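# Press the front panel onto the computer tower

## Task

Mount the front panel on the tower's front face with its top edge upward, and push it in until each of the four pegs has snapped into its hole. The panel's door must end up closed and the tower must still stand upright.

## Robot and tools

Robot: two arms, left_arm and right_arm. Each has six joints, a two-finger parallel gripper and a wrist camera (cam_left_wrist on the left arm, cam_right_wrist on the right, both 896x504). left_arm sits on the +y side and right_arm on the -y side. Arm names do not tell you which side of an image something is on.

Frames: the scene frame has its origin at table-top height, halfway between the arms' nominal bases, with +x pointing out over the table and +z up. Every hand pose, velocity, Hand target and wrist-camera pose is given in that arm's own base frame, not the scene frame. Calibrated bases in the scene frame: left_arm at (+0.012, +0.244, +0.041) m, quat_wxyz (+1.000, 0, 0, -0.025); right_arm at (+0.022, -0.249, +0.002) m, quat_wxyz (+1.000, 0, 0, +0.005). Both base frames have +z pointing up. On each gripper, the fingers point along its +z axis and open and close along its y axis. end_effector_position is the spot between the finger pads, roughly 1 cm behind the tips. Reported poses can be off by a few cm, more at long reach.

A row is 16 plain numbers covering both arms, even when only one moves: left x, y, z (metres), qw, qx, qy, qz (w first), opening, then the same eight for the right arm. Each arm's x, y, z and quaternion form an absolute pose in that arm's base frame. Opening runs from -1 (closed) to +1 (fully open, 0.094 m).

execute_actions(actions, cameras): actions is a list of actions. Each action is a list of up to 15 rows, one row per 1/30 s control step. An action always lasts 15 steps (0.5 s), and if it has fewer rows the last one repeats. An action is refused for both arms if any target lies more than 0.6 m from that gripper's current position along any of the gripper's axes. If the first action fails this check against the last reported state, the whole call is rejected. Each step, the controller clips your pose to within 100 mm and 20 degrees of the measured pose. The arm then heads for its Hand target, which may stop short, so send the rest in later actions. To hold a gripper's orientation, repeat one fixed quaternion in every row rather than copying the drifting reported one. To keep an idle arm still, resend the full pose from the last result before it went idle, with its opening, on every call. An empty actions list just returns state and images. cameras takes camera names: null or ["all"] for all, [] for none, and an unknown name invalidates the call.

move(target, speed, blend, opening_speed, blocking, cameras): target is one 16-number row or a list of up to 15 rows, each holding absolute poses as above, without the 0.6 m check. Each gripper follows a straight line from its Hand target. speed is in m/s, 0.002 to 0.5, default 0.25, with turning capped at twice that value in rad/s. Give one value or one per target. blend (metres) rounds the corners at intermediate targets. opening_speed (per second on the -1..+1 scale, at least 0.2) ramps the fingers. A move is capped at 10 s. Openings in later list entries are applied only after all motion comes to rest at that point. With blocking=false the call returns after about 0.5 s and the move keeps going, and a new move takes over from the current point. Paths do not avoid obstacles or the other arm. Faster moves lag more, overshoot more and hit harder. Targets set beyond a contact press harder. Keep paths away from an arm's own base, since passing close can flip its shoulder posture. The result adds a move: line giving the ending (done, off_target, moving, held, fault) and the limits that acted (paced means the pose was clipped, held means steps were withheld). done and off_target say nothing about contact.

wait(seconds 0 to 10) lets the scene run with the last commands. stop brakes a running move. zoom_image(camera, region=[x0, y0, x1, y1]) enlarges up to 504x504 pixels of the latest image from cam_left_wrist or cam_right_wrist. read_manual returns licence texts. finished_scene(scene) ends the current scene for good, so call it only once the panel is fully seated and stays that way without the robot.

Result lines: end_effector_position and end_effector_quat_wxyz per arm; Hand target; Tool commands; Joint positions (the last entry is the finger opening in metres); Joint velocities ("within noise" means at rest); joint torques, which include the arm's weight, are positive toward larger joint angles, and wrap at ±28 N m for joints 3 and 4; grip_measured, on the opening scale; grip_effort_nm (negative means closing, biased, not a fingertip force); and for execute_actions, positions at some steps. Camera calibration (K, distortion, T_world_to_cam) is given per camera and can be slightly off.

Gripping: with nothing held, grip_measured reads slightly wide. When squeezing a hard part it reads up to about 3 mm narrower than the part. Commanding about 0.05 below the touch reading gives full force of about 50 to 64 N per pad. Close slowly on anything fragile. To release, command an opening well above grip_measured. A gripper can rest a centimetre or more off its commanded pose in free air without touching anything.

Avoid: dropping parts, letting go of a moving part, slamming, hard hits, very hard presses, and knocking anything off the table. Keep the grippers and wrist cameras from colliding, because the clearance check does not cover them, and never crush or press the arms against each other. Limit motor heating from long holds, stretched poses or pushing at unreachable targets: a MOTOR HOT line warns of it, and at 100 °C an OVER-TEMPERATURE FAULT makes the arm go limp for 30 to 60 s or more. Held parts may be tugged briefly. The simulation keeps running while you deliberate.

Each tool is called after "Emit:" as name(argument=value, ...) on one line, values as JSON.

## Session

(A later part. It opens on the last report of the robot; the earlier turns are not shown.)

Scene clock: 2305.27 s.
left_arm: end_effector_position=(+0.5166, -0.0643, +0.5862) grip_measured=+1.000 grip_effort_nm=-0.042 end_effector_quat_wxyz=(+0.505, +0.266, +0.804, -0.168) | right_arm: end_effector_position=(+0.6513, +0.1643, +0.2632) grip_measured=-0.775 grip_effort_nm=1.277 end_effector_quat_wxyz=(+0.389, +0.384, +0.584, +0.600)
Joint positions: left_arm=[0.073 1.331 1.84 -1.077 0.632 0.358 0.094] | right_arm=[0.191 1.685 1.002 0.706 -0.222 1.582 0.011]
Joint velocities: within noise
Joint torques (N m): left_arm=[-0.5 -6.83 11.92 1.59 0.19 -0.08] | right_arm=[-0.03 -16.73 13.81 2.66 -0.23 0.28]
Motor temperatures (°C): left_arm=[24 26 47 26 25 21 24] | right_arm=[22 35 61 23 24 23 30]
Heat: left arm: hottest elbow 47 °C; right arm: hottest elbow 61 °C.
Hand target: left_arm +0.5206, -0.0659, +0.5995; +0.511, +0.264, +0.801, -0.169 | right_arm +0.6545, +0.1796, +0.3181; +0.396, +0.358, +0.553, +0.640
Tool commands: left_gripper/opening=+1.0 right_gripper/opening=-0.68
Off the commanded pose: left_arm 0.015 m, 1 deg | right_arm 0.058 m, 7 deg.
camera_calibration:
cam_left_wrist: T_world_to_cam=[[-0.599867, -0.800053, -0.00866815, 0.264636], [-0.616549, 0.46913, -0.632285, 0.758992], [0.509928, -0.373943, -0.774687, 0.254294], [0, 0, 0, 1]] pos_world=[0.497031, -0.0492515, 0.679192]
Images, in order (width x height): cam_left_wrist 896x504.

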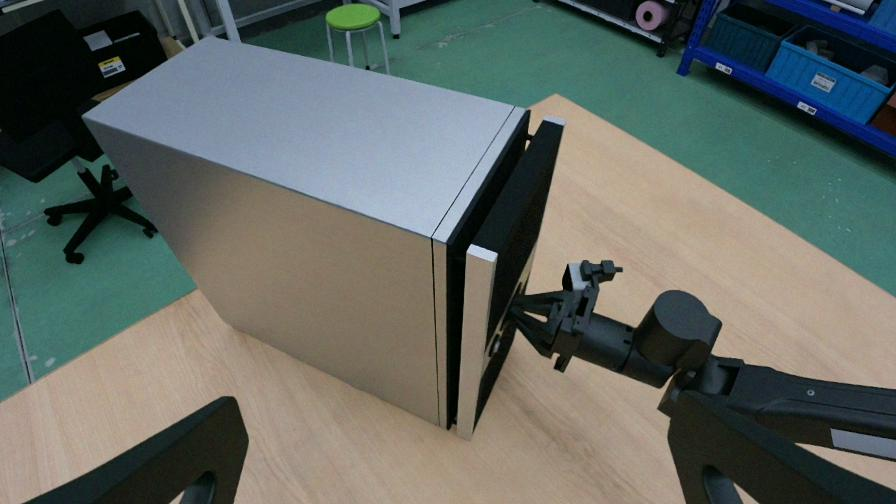

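Emit:
move(target=[0.521, -0.066, 0.6, 0.5101, 0.2646, 0.8009, -0.1686, 1.0, 0.6650, 0.1815, 0.3185, 0.39623, 0.35113, 0.55653, 0.64031, -0.68], speed=0.05, cameras=["cam_left_wrist"])

Emit:
zoom_image(camera="cam_left_wrist", region=[420, 95, 580, 275])

Emit:
zoom_image(camera="cam_left_wrist", region=[436, 400, 476, 440])

Emit:
zoom_image(camera="cam_left_wrist", region=[515, 105, 555, 145])

Scene clock: 2385.87 s.
left_arm: end_effector_position=(+0.5166, -0.0643, +0.5862) grip_measured=+1.000 grip_effort_nm=-0.042 end_effector_quat_wxyz=(+0.505, +0.266, +0.804, -0.168) | right_arm: end_effector_position=(+0.6514, +0.1652, +0.2632) grip_measured=-0.775 grip_effort_nm=1.282 end_effector_quat_wxyz=(+0.387, +0.382, +0.585, +0.601)
Joint positions: left_arm=[0.073 1.331 1.84 -1.077 0.632 0.358 0.094] | right_arm=[0.191 1.687 1.004 0.706 -0.229 1.582 0.011]
Joint velocities: within noise
Joint torques (N m): left_arm=[-0.38 -7 11.93 1.57 0.21 -0.07] | right_arm=[-0.38 -15.5 14.94 2.66 -0.76 0.18]
Motor temperatures (°C): left_arm=[24 26 47 26 24 21 24] | right_arm=[22 34 60 23 24 23 30]
Heat: left arm: hottest elbow 47 °C; right arm: hottest elbow 60 °C.
Hand target: left_arm +0.5206, -0.0659, +0.5995; +0.511, +0.264, +0.801, -0.169 | right_arm +0.6597, +0.1802, +0.3180; +0.396, +0.351, +0.557, +0.640
Off the commanded pose: left_arm 0.015 m, 1 deg | right_arm 0.059 m, 7 deg.
move: off_target (left_arm, right_arm)
camera_calibration:
cam_left_wrist: T_world_to_cam=[[-0.599867, -0.800053, -0.00866815, 0.264636], [-0.616549, 0.46913, -0.632285, 0.758992], [0.509928, -0.373943, -0.774687, 0.254294], [0, 0, 0, 1]] pos_world=[0.497031, -0.0492515, 0.679192]
Images, in order (width x height): cam_left_wrist 896x504.

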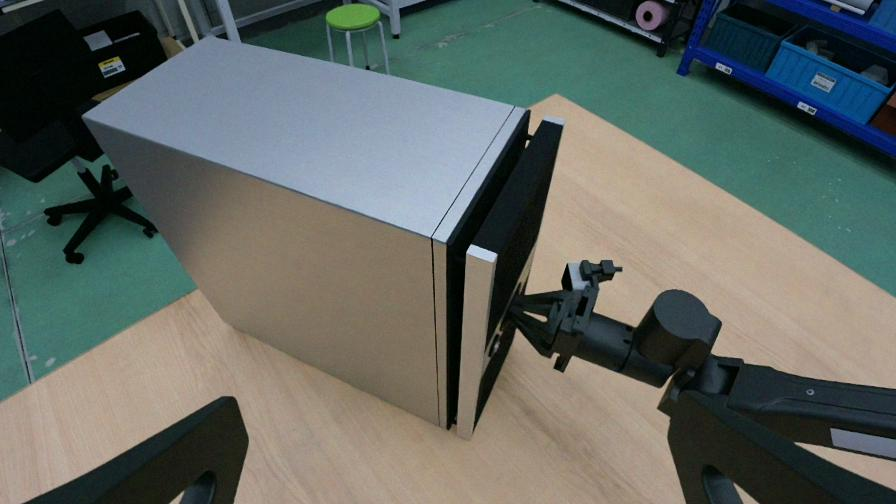

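Scaled by 2.800 from the camera's 896x504 image, which has a finer 1280x720 frame.

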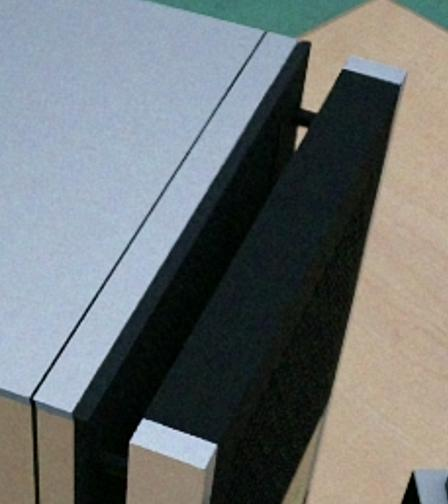

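Scaled by 12.600 from the camera's 896x504 image, which has a finer 1280x720 frame.

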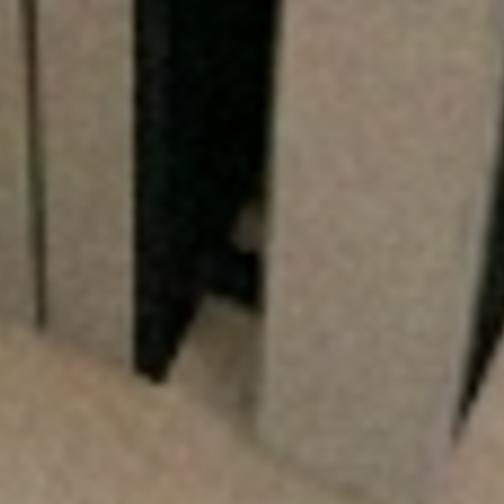

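Scaled by 12.600 from the camera's 896x504 image, which has a finer 1280x720 frame.

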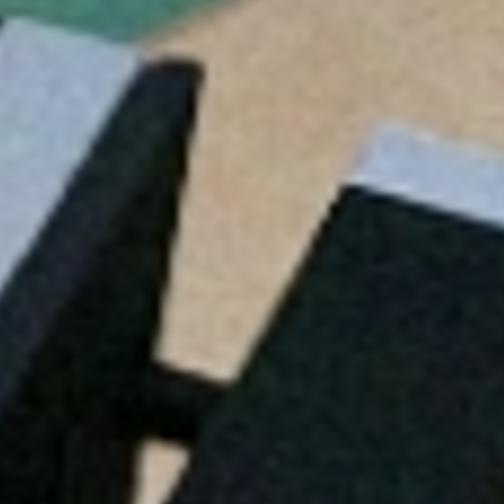

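Emit:
move(target=[0.521, -0.066, 0.6, 0.5101, 0.2646, 0.8009, -0.1686, 1.0, 0.6723, 0.1848, 0.3185, 0.39623, 0.35113, 0.55653, 0.64031, -0.68], speed=0.05, cameras=["cam_left_wrist"])

Emit:
zoom_image(camera="cam_left_wrist", region=[420, 95, 580, 275])

Emit:
zoom_image(camera="cam_left_wrist", region=[436, 400, 476, 440])

Emit:
zoom_image(camera="cam_left_wrist", region=[515, 105, 555, 145])

Scene clock: 2396.87 s.
left_arm: end_effector_position=(+0.5166, -0.0643, +0.5862) grip_measured=+1.000 grip_effort_nm=-0.042 end_effector_quat_wxyz=(+0.505, +0.266, +0.804, -0.168) | right_arm: end_effector_position=(+0.6583, +0.1671, +0.2637) grip_measured=-0.775 grip_effort_nm=1.272 end_effector_quat_wxyz=(+0.387, +0.380, +0.585, +0.603)
Joint positions: left_arm=[0.073 1.331 1.84 -1.077 0.632 0.358 0.094] | right_arm=[0.191 1.704 1.026 0.706 -0.234 1.582 0.011]
Joint velocities: within noise
Joint torques (N m): left_arm=[-0.5 -6.53 11.92 1.46 0.18 -0.1] | right_arm=[-0.62 -15.91 15.34 2.55 -0.41 0.17]
Motor temperatures (°C): left_arm=[24 26 48 26 24 21 24] | right_arm=[22 35 62 23 24 23 30]
Heat: left arm: hottest elbow 48 °C; right arm: hottest elbow 62 °C.
Hand target: left_arm +0.5206, -0.0659, +0.5995; +0.511, +0.264, +0.801, -0.169 | right_arm +0.6669, +0.1834, +0.3183; +0.396, +0.351, +0.557, +0.640
Off the commanded pose: left_arm 0.015 m, 1 deg | right_arm 0.059 m, 6 deg.
move: off_target (left_arm, right_arm)
camera_calibration:
cam_left_wrist: T_world_to_cam=[[-0.599867, -0.800053, -0.00866815, 0.264636], [-0.616549, 0.46913, -0.632285, 0.758992], [0.509928, -0.373943, -0.774687, 0.254294], [0, 0, 0, 1]] pos_world=[0.497031, -0.0492515, 0.679192]
Images, in order (width x height): cam_left_wrist 896x504.

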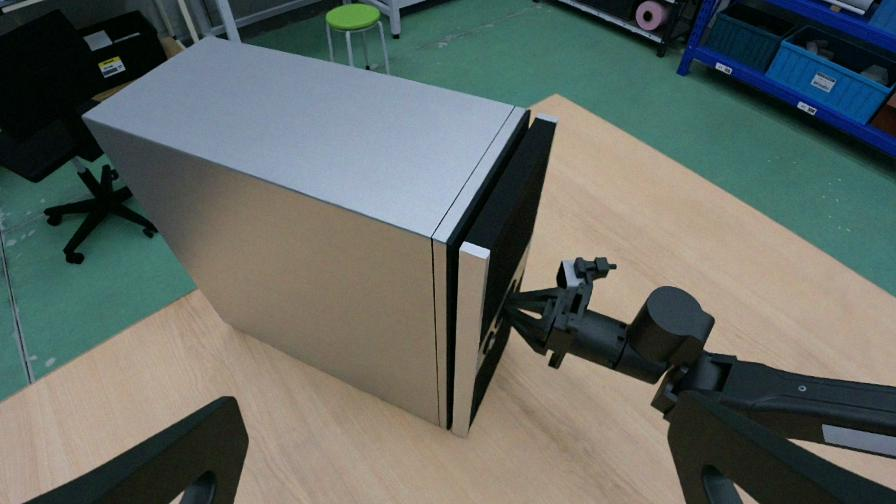

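Scaled by 2.800 from the camera's 896x504 image, which has a finer 1280x720 frame.

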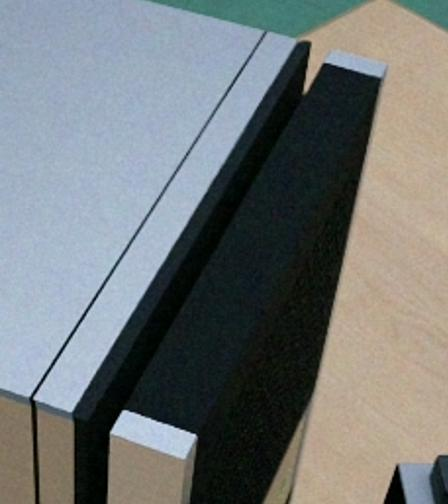

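Scaled by 12.600 from the camera's 896x504 image, which has a finer 1280x720 frame.

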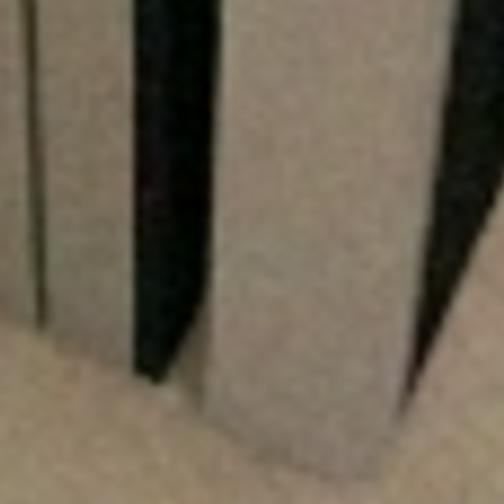

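Scaled by 12.600 from the camera's 896x504 image, which has a finer 1280x720 frame.

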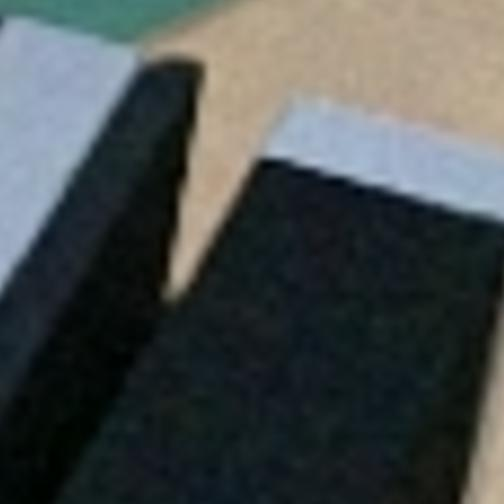

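Emit:
move(target=[0.521, -0.066, 0.6, 0.5101, 0.2646, 0.8009, -0.1686, 1.0, 0.6790, 0.1875, 0.3185, 0.39623, 0.35113, 0.55653, 0.64031, -0.68], speed=0.05, cameras=["cam_left_wrist"])

Emit:
zoom_image(camera="cam_left_wrist", region=[420, 95, 580, 275])

Emit:
zoom_image(camera="cam_left_wrist", region=[436, 400, 476, 440])

Emit:
zoom_image(camera="cam_left_wrist", region=[515, 105, 555, 145])

Scene clock: 2420.40 s.
left_arm: end_effector_position=(+0.5166, -0.0643, +0.5862) grip_measured=+1.000 grip_effort_nm=-0.042 end_effector_quat_wxyz=(+0.505, +0.266, +0.804, -0.168) | right_arm: end_effector_position=(+0.6594, +0.1675, +0.2638) grip_measured=-0.775 grip_effort_nm=1.282 end_effector_quat_wxyz=(+0.387, +0.379, +0.585, +0.603)
Joint positions: left_arm=[0.073 1.331 1.84 -1.077 0.632 0.358 0.094] | right_arm=[0.191 1.706 1.029 0.706 -0.235 1.582 0.011]
Joint velocities: within noise
Joint torques (N m): left_arm=[-0.38 -6.95 11.97 1.61 0.17 -0.07] | right_arm=[-0.15 -15.56 16.7 2.24 -0.28 0.23]
Motor temperatures (°C): left_arm=[24 26 48 26 24 21 24] | right_arm=[22 34 65 23 24 23 30]
Heat: left arm: hottest elbow 48 °C; right arm: hottest elbow 65 °C.
Hand target: left_arm +0.5206, -0.0659, +0.5995; +0.511, +0.264, +0.801, -0.169 | right_arm +0.6723, +0.1858, +0.3185; +0.396, +0.351, +0.557, +0.641
Off the commanded pose: left_arm 0.015 m, 1 deg | right_arm 0.061 m, 6 deg.
move: off_target (left_arm, right_arm)
camera_calibration:
cam_left_wrist: T_world_to_cam=[[-0.599867, -0.800053, -0.00866815, 0.264636], [-0.616549, 0.46913, -0.632285, 0.758992], [0.509928, -0.373943, -0.774687, 0.254294], [0, 0, 0, 1]] pos_world=[0.497031, -0.0492515, 0.679192]
Images, in order (width x height): cam_left_wrist 896x504.

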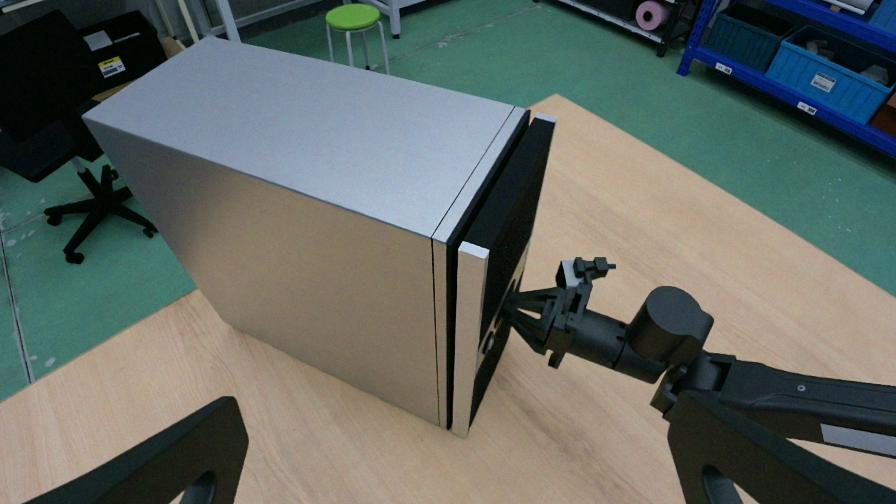

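Scaled by 2.800 from the camera's 896x504 image, which has a finer 1280x720 frame.

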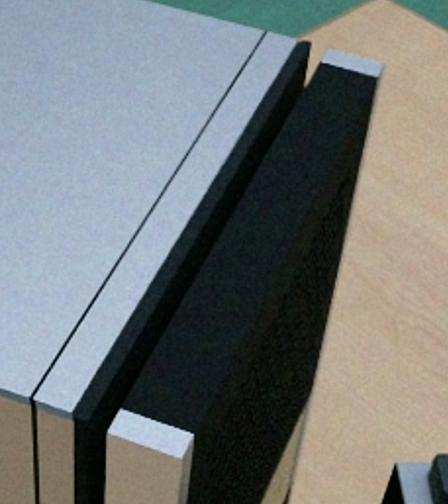

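Scaled by 12.600 from the camera's 896x504 image, which has a finer 1280x720 frame.

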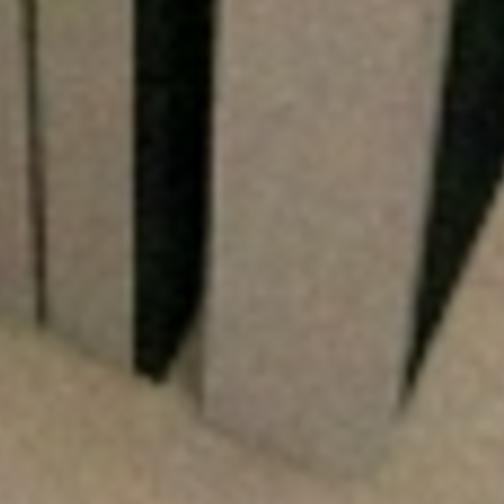

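Scaled by 12.600 from the camera's 896x504 image, which has a finer 1280x720 frame.

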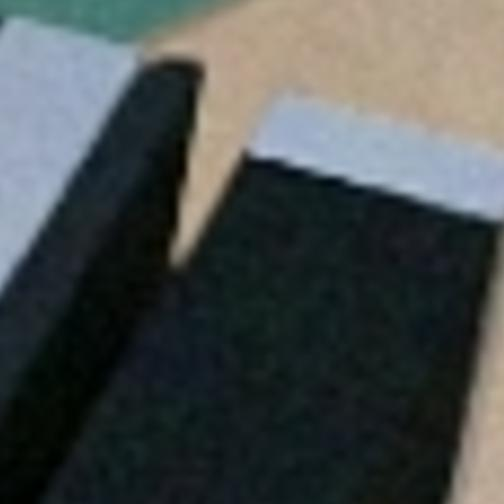

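Emit:
move(target=[0.521, -0.066, 0.6, 0.5101, 0.2646, 0.8009, -0.1686, 1.0, 0.6863, 0.1908, 0.3185, 0.39623, 0.35113, 0.55653, 0.64031, -0.68], speed=0.05, cameras=["cam_left_wrist"])

Emit:
zoom_image(camera="cam_left_wrist", region=[420, 95, 580, 275])

Emit:
zoom_image(camera="cam_left_wrist", region=[436, 400, 476, 440])

Emit:
zoom_image(camera="cam_left_wrist", region=[515, 105, 555, 145])

Scene clock: 2432.93 s.
left_arm: end_effector_position=(+0.5166, -0.0643, +0.5862) grip_measured=+1.000 grip_effort_nm=-0.027 end_effector_quat_wxyz=(+0.505, +0.266, +0.804, -0.169) | right_arm: end_effector_position=(+0.6600, +0.1677, +0.2638) grip_measured=-0.775 grip_effort_nm=1.272 end_effector_quat_wxyz=(+0.387, +0.379, +0.585, +0.603)
Joint positions: left_arm=[0.073 1.331 1.84 -1.077 0.632 0.357 0.094] | right_arm=[0.191 1.708 1.031 0.706 -0.235 1.582 0.011]
Joint velocities: within noise
Joint torques (N m): left_arm=[-0.03 -7 11.99 1.65 0.18 -0.08] | right_arm=[0.15 -14.27 18.07 2.15 -0.13 0.15]
Motor temperatures (°C): left_arm=[24 26 48 26 24 21 24] | right_arm=[22 36 62 23 24 23 30]
Heat: left arm: hottest elbow 48 °C; right arm: hottest elbow 62 °C.
Hand target: left_arm +0.5206, -0.0659, +0.5995; +0.511, +0.264, +0.801, -0.169 | right_arm +0.6778, +0.1888, +0.3185; +0.396, +0.351, +0.557, +0.641
Off the commanded pose: left_arm 0.015 m, 1 deg | right_arm 0.065 m, 6 deg.
move: off_target (left_arm, right_arm)
camera_calibration:
cam_left_wrist: T_world_to_cam=[[-0.599736, -0.800154, -0.00832451, 0.26436], [-0.616757, 0.468853, -0.632287, 0.759083], [0.50983, -0.374071, -0.774689, 0.254337], [0, 0, 0, 1]] pos_world=[0.497047, -0.0492292, 0.679191]
Images, in order (width x height): cam_left_wrist 896x504.

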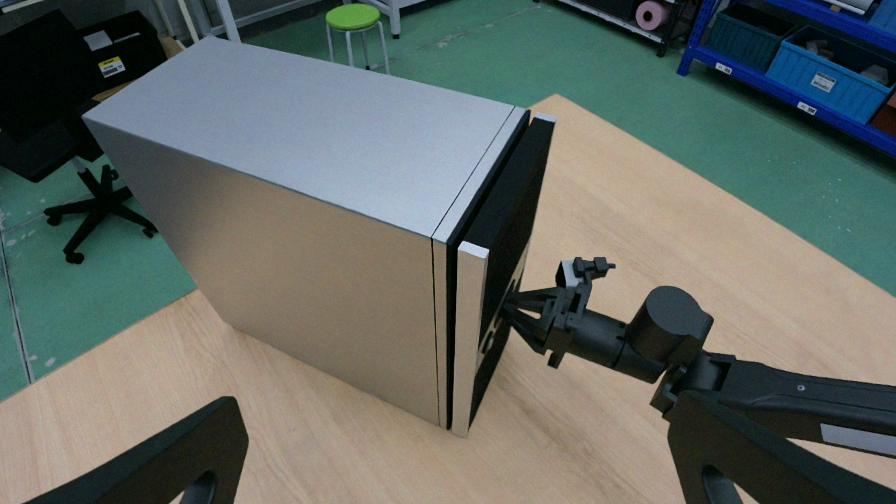

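Scaled by 2.800 from the camera's 896x504 image, which has a finer 1280x720 frame.

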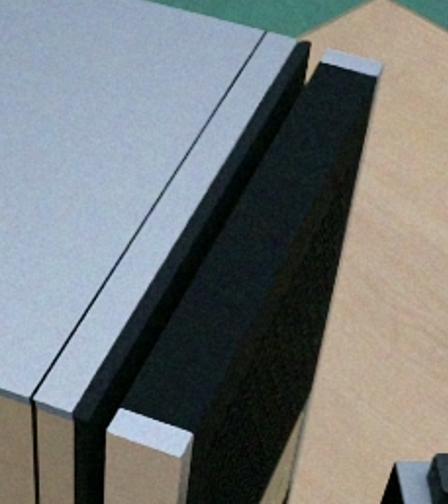

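Scaled by 12.600 from the camera's 896x504 image, which has a finer 1280x720 frame.

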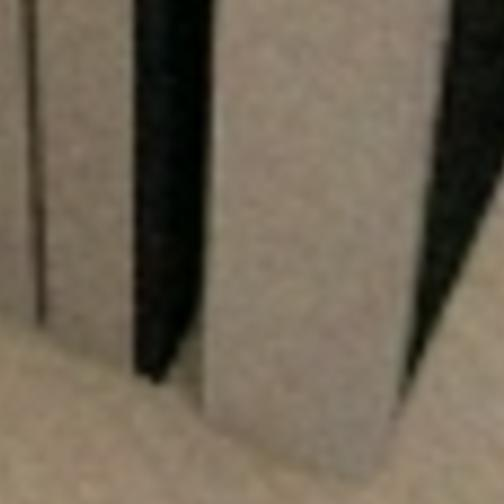

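Scaled by 12.600 from the camera's 896x504 image, which has a finer 1280x720 frame.

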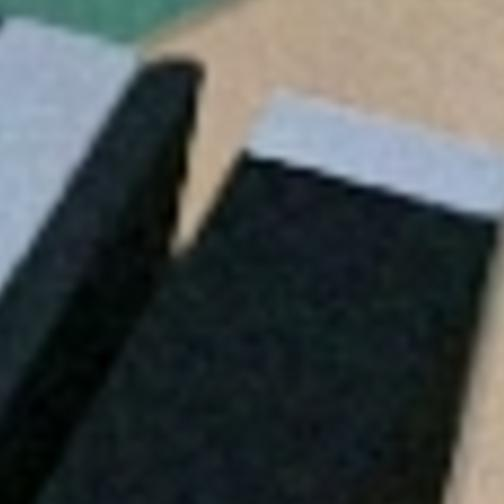

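Emit:
move(target=[0.521, -0.066, 0.6, 0.5101, 0.2646, 0.8009, -0.1686, 1.0, 0.6954, 0.1949, 0.3185, 0.39623, 0.35113, 0.55653, 0.64031, -0.68], speed=0.05, cameras=["cam_left_wrist"])

Emit:
zoom_image(camera="cam_left_wrist", region=[420, 95, 580, 275])

Emit:
zoom_image(camera="cam_left_wrist", region=[436, 400, 476, 440])

Emit:
zoom_image(camera="cam_left_wrist", region=[515, 105, 555, 145])

Scene clock: 2452.63 s.
left_arm: end_effector_position=(+0.5166, -0.0643, +0.5862) grip_measured=+1.000 grip_effort_nm=-0.037 end_effector_quat_wxyz=(+0.505, +0.266, +0.804, -0.169) | right_arm: end_effector_position=(+0.6657, +0.1695, +0.2642) grip_measured=-0.773 grip_effort_nm=1.282 end_effector_quat_wxyz=(+0.387, +0.378, +0.584, +0.605)
Joint positions: left_arm=[0.073 1.331 1.84 -1.077 0.632 0.357 0.094] | right_arm=[0.191 1.722 1.049 0.706 -0.236 1.584 0.011]
Joint velocities: within noise
Joint torques (N m): left_arm=[-0.26 -6.71 12.08 1.57 0.21 -0.06] | right_arm=[0.73 -14.04 18.97 1.55 0.1 0.16]
Motor temperatures (°C): left_arm=[24 26 48 26 24 21 24] | right_arm=[22 35 68 23 24 23 30]
Heat: left arm: hottest elbow 48 °C; right arm: hottest elbow 68 °C.
Hand target: left_arm +0.5206, -0.0659, +0.5995; +0.511, +0.264, +0.801, -0.169 | right_arm +0.6859, +0.1927, +0.3185; +0.395, +0.351, +0.557, +0.641
Off the commanded pose: left_arm 0.015 m, 1 deg | right_arm 0.067 m, 6 deg.
move: off_target (left_arm, right_arm)
camera_calibration:
cam_left_wrist: T_world_to_cam=[[-0.599736, -0.800154, -0.00832451, 0.26436], [-0.616757, 0.468853, -0.632287, 0.759083], [0.50983, -0.374071, -0.774689, 0.254337], [0, 0, 0, 1]] pos_world=[0.497047, -0.0492292, 0.679191]
Images, in order (width x height): cam_left_wrist 896x504.

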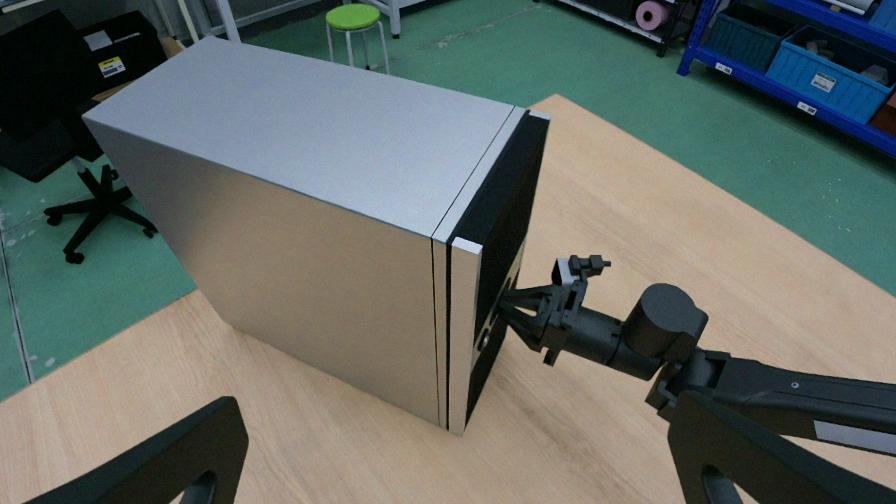

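Scaled by 2.800 from the camera's 896x504 image, which has a finer 1280x720 frame.

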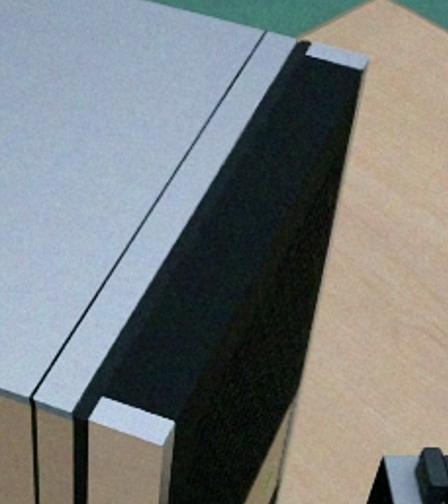

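Scaled by 12.600 from the camera's 896x504 image, which has a finer 1280x720 frame.

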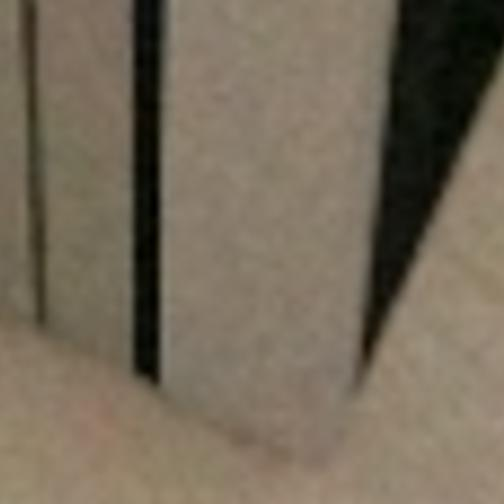

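Scaled by 12.600 from the camera's 896x504 image, which has a finer 1280x720 frame.

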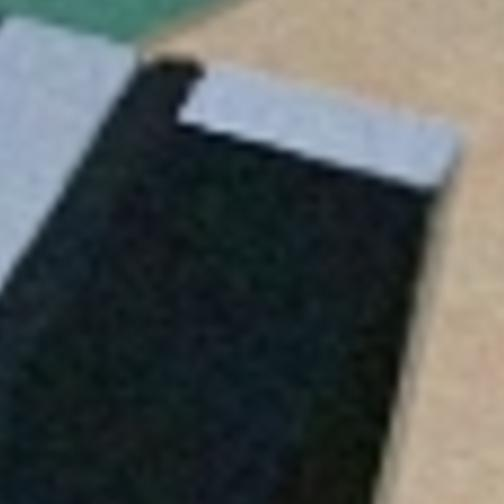

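Emit:
zoom_image(camera="cam_left_wrist", region=[430, 225, 480, 275])

Emit:
zoom_image(camera="cam_left_wrist", region=[480, 100, 560, 180])

Emit:
zoom_image(camera="cam_left_wrist", region=[430, 380, 490, 440])

Scaled by 10.080 from the camera's 896x504 image, which has a finer 1280x720 frame.

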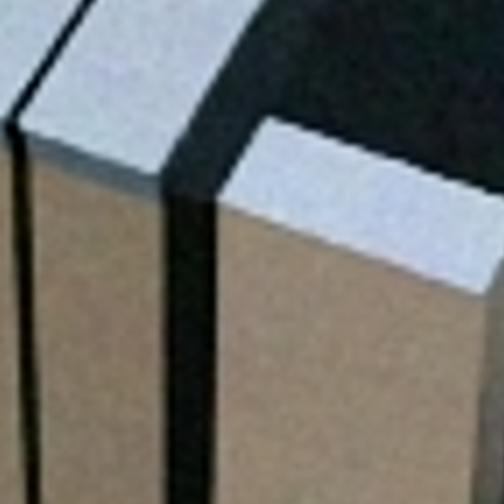

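Scaled by 6.300 from the camera's 896x504 image, which has a finer 1280x720 frame.

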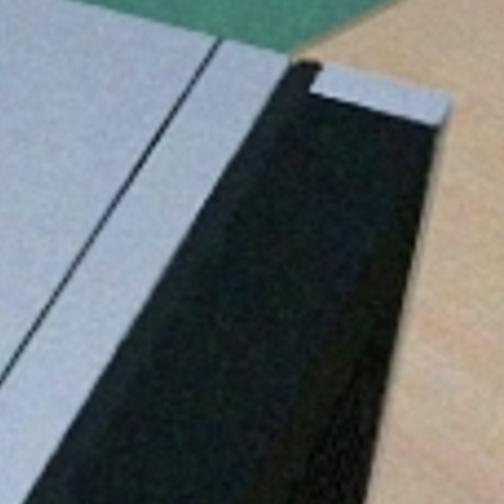

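Scaled by 8.400 from the camera's 896x504 image, which has a finer 1280x720 frame.

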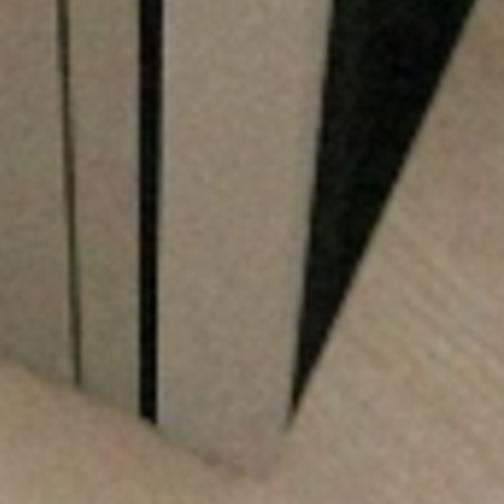

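Emit:
move(target=[0.521, -0.066, 0.6, 0.5101, 0.2646, 0.8009, -0.1686, 1.0, 0.7018, 0.1978, 0.3185, 0.39623, 0.35113, 0.55653, 0.64031, -0.68], speed=0.05, cameras=["cam_left_wrist", "cam_right_wrist"])

Emit:
zoom_image(camera="cam_left_wrist", region=[430, 225, 480, 275])

Emit:
zoom_image(camera="cam_left_wrist", region=[510, 100, 560, 150])

Emit:
zoom_image(camera="cam_left_wrist", region=[430, 395, 480, 445])

Scene clock: 2477.90 s.
left_arm: end_effector_position=(+0.5166, -0.0643, +0.5862) grip_measured=+1.000 grip_effort_nm=-0.037 end_effector_quat_wxyz=(+0.505, +0.266, +0.804, -0.169) | right_arm: end_effector_position=(+0.6659, +0.1696, +0.2646) grip_measured=-0.773 grip_effort_nm=1.277 end_effector_quat_wxyz=(+0.387, +0.378, +0.584, +0.605)
Joint positions: left_arm=[0.073 1.331 1.84 -1.077 0.632 0.357 0.094] | right_arm=[0.191 1.722 1.05 0.706 -0.236 1.584 0.011]
Joint velocities: within noise
Joint torques (N m): left_arm=[-0.15 -6.65 11.97 1.55 0.16 -0.1] | right_arm=[0.73 -13.51 20.37 1.57 0.24 0.17]
Motor temperatures (°C): left_arm=[24 26 48 26 24 21 24] | right_arm=[22 34 74 23 24 23 30]
Heat: left arm: hottest elbow 48 °C; right arm: hottest elbow 74 °C.
Hand target: left_arm +0.5206, -0.0659, +0.5995; +0.511, +0.264, +0.801, -0.169 | right_arm +0.6904, +0.1952, +0.3185; +0.395, +0.351, +0.557, +0.641
Off the commanded pose: left_arm 0.015 m, 1 deg | right_arm 0.071 m, 6 deg.
move: off_target (left_arm, right_arm)
camera_calibration:
cam_left_wrist: T_world_to_cam=[[-0.599736, -0.800154, -0.00832451, 0.26436], [-0.616757, 0.468853, -0.632287, 0.759083], [0.50983, -0.374071, -0.774689, 0.254337], [0, 0, 0, 1]] pos_world=[0.497047, -0.0492292, 0.679191]
cam_right_wrist: T_world_to_cam=[[0.00952563, 0.0163768, -0.999821, 0.254009], [-0.761774, 0.647835, 0.00335366, 0.435933], [0.647773, 0.761605, 0.0186464, -0.4784], [0, 0, 0, 1]] pos_world=[0.639557, 0.0777795, 0.261421]

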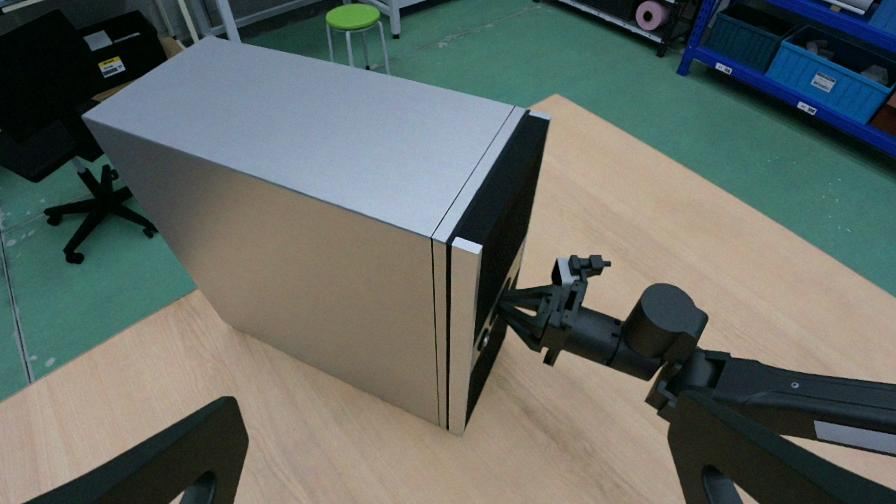

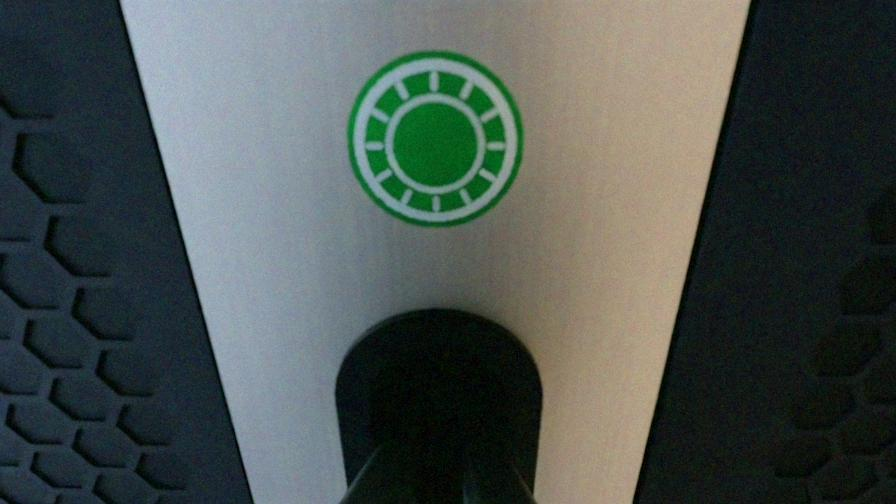

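Scaled by 10.080 from the camera's 896x504 image, which has a finer 1280x720 frame.

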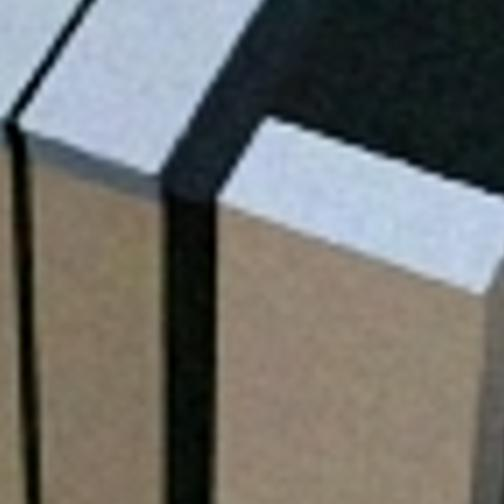

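Scaled by 10.080 from the camera's 896x504 image, which has a finer 1280x720 frame.

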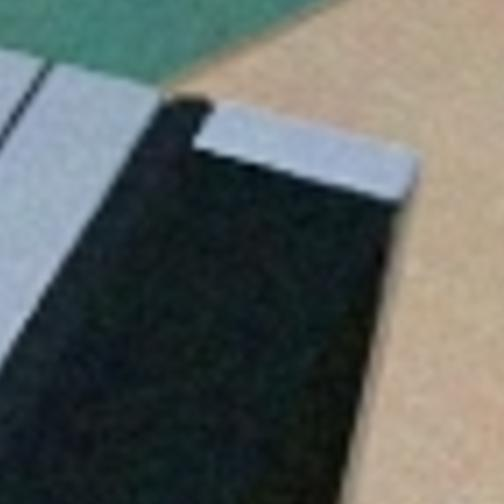

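Scaled by 10.080 from the camera's 896x504 image, which has a finer 1280x720 frame.

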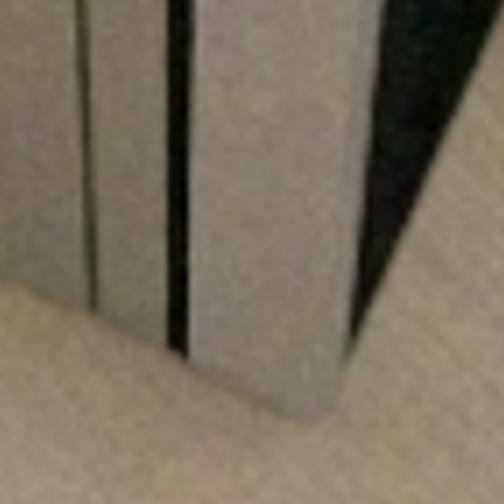

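Emit:
move(target=[0.521, -0.066, 0.6, 0.5101, 0.2646, 0.8009, -0.1686, 1.0, 0.6840, 0.1805, 0.3190, 0.39623, 0.35113, 0.55653, 0.64031, -0.68], speed=0.06, cameras=[])

Scene clock: 2488.03 s.
left_arm: end_effector_position=(+0.5166, -0.0643, +0.5862) grip_measured=+1.000 grip_effort_nm=-0.037 end_effector_quat_wxyz=(+0.505, +0.266, +0.804, -0.169) | right_arm: end_effector_position=(+0.6654, +0.1696, +0.2646) grip_measured=-0.773 grip_effort_nm=1.272 end_effector_quat_wxyz=(+0.384, +0.375, +0.586, +0.607)
Joint positions: left_arm=[0.073 1.331 1.84 -1.077 0.632 0.357 0.094] | right_arm=[0.188 1.722 1.05 0.706 -0.25 1.584 0.011]
Joint velocities: within noise
Joint torques (N m): left_arm=[-0.44 -6.89 12.01 1.55 0.17 -0.1] | right_arm=[-0.62 -15.97 16.18 2.04 -0.23 0.18]
Motor temperatures (°C): left_arm=[24 26 48 26 24 21 24] | right_arm=[22 34 75 23 24 23 30]
Heat: left arm: hottest elbow 48 °C; right arm: hottest elbow 75 °C.
Hand target: left_arm +0.5206, -0.0659, +0.5995; +0.511, +0.264, +0.801, -0.169 | right_arm +0.6782, +0.1792, +0.3187; +0.396, +0.351, +0.557, +0.640
Off the commanded pose: left_arm 0.015 m, 1 deg | right_arm 0.059 m, 6 deg.
move: off_target (left_arm, right_arm)
No camera images: "cameras" was empty.

Emit:
move(target=[0.521, -0.066, 0.6, 0.5101, 0.2646, 0.8009, -0.1686, 1.0, 0.6840, 0.1805, 0.3190, 0.39623, 0.35113, 0.55653, 0.64031, -1.0], speed=0.06, opening_speed=0.5, cameras=["cam_left_wrist", "cam_right_wrist"])

Scene clock: 2495.53 s.
left_arm: end_effector_position=(+0.5166, -0.0643, +0.5862) grip_measured=+1.000 grip_effort_nm=-0.037 end_effector_quat_wxyz=(+0.505, +0.266, +0.804, -0.169) | right_arm: end_effector_position=(+0.6670, +0.1700, +0.2680) grip_measured=-0.987 grip_effort_nm=-0.681 end_effector_quat_wxyz=(+0.380, +0.376, +0.582, +0.612)
Joint positions: left_arm=[0.073 1.331 1.84 -1.077 0.632 0.357 0.094] | right_arm=[0.188 1.723 1.057 0.706 -0.254 1.599 0.001]
Joint velocities: within noise
Joint torques (N m): left_arm=[-0.09 -6.89 12.04 1.57 0.17 -0.07] | right_arm=[0.09 -15.44 15.75 2 -0.03 0.01]
Motor temperatures (°C): left_arm=[24 26 48 26 24 21 24] | right_arm=[22 34 74 23 24 23 30]
Heat: left arm: hottest elbow 48 °C; right arm: hottest elbow 74 °C.
Hand target: left_arm +0.5206, -0.0659, +0.5995; +0.511, +0.264, +0.801, -0.169 | right_arm +0.6788, +0.1793, +0.3190; +0.396, +0.351, +0.557, +0.641
Off the commanded pose: left_arm 0.015 m, 1 deg | right_arm 0.055 m, 6 deg.
move: off_target (left_arm, right_arm)
camera_calibration:
cam_left_wrist: T_world_to_cam=[[-0.599736, -0.800154, -0.00832451, 0.26436], [-0.616757, 0.468853, -0.632287, 0.759083], [0.50983, -0.374071, -0.774689, 0.254337], [0, 0, 0, 1]] pos_world=[0.497047, -0.0492292, 0.679191]
cam_right_wrist: T_world_to_cam=[[0.00926181, 0.0309387, -0.999478, 0.25498], [-0.770693, 0.637083, 0.012579, 0.441789], [0.63714, 0.770174, 0.0297447, -0.47689], [0, 0, 0, 1]] pos_world=[0.641967, 0.0779436, 0.263474]

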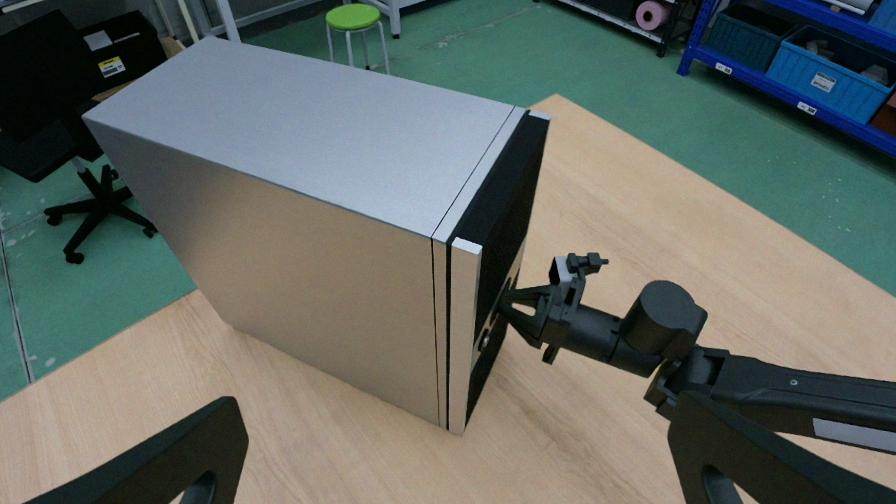

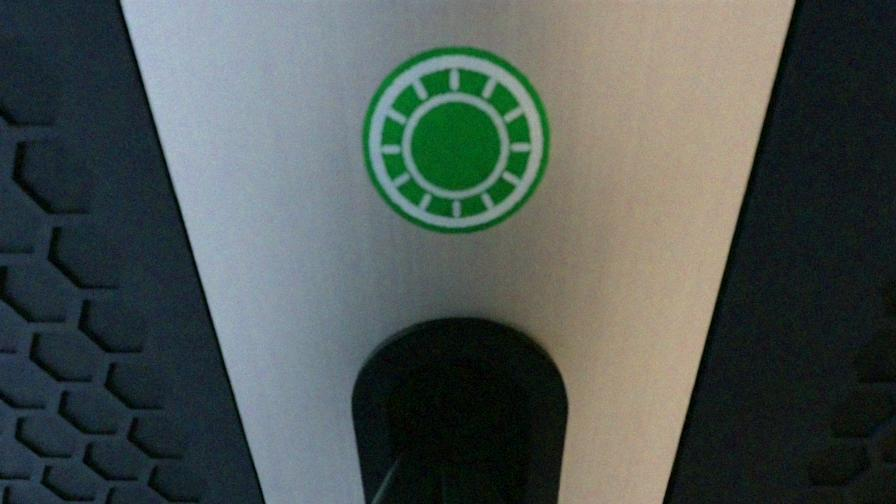

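Emit:
move(target=[[0.521, -0.066, 0.6, 0.5101, 0.2646, 0.8009, -0.1686, 1.0, 0.6480, 0.1640, 0.3190, 0.39623, 0.35113, 0.55653, 0.64031, -1.0], [0.521, -0.066, 0.6, 0.5101, 0.2646, 0.8009, -0.1686, 1.0, 0.5950, 0.1400, 0.3190, 0.39623, 0.35113, 0.55653, 0.64031, -1.0]], speed=0.06, blend=0.02, cameras=["cam_left_wrist", "cam_right_wrist"])

Emit:
zoom_image(camera="cam_left_wrist", region=[430, 225, 480, 275])

Emit:
zoom_image(camera="cam_left_wrist", region=[510, 100, 560, 150])

Emit:
zoom_image(camera="cam_left_wrist", region=[430, 395, 480, 445])

Scene clock: 2522.93 s.
left_arm: end_effector_position=(+0.5166, -0.0643, +0.5862) grip_measured=+1.000 grip_effort_nm=-0.032 end_effector_quat_wxyz=(+0.505, +0.266, +0.804, -0.169) | right_arm: end_effector_position=(+0.5965, +0.1476, +0.3080) grip_measured=-0.987 grip_effort_nm=-0.686 end_effector_quat_wxyz=(+0.390, +0.353, +0.567, +0.634)
Joint positions: left_arm=[0.073 1.331 1.84 -1.077 0.632 0.357 0.094] | right_arm=[0.16 1.522 0.873 0.761 -0.3 1.609 0.001]
Joint velocities: within noise
Joint torques (N m): left_arm=[-0.15 -6.95 11.95 1.5 0.19 -0.09] | right_arm=[-2.73 -12.98 8.7 2.11 -0.08 0.01]
Motor temperatures (°C): left_arm=[24 26 48 26 24 21 24] | right_arm=[22 34 66 23 24 23 29]
Heat: left arm: hottest elbow 48 °C; right arm: hottest elbow 66 °C.
Hand target: left_arm +0.5205, -0.0659, +0.5995; +0.511, +0.264, +0.801, -0.169 | right_arm +0.5950, +0.1401, +0.3190; +0.396, +0.351, +0.557, +0.640
Off the commanded pose: left_arm 0.015 m, 1 deg | right_arm 0.013 m, 2 deg.
move: off_target (left_arm, right_arm); blend cut to 0.0172 m at target 1
camera_calibration:
cam_left_wrist: T_world_to_cam=[[-0.599736, -0.800154, -0.00832451, 0.26436], [-0.616757, 0.468853, -0.632287, 0.759083], [0.50983, -0.374071, -0.774689, 0.254337], [0, 0, 0, 1]] pos_world=[0.497047, -0.0492292, 0.679191]
cam_right_wrist: T_world_to_cam=[[0.0765309, 0.0494449, -0.99584, 0.252389], [-0.78274, 0.621659, -0.0292878, 0.423605], [0.617625, 0.781726, 0.0862787, -0.423343], [0, 0, 0, 1]] pos_world=[0.573725, 0.0551212, 0.300271]

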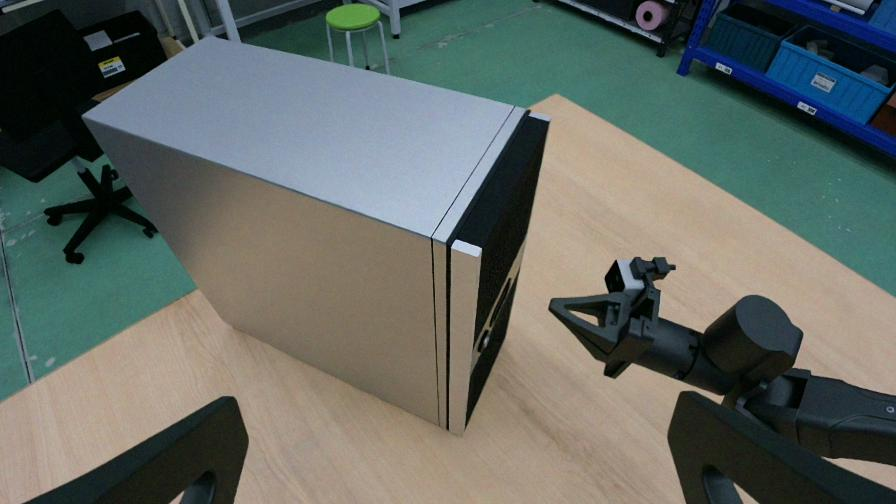

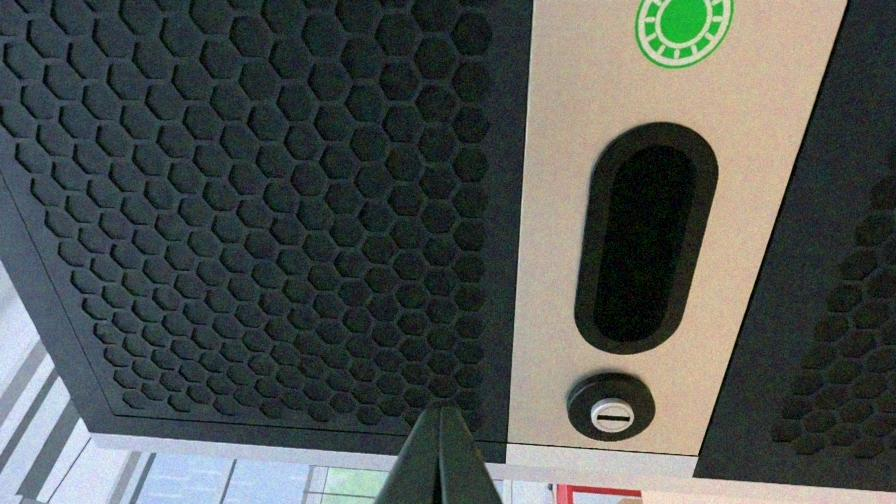

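Scaled by 10.080 from the camera's 896x504 image, which has a finer 1280x720 frame.

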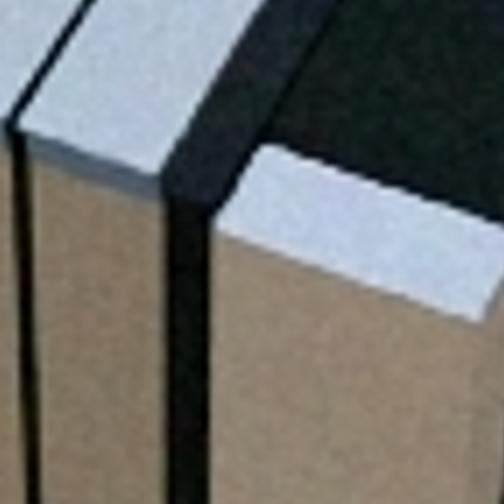

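Scaled by 10.080 from the camera's 896x504 image, which has a finer 1280x720 frame.

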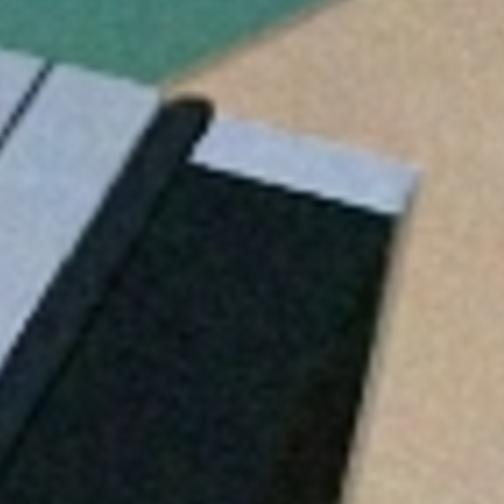

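Scaled by 10.080 from the camera's 896x504 image, which has a finer 1280x720 frame.

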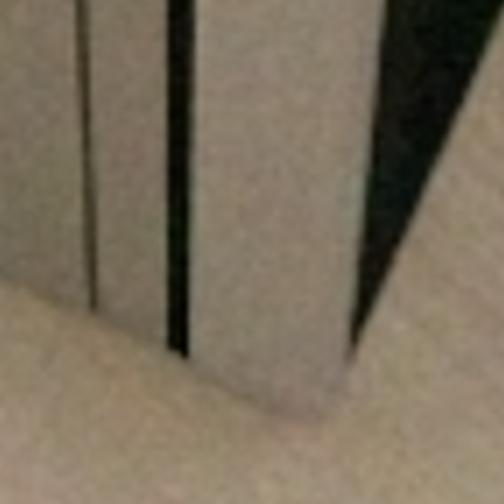

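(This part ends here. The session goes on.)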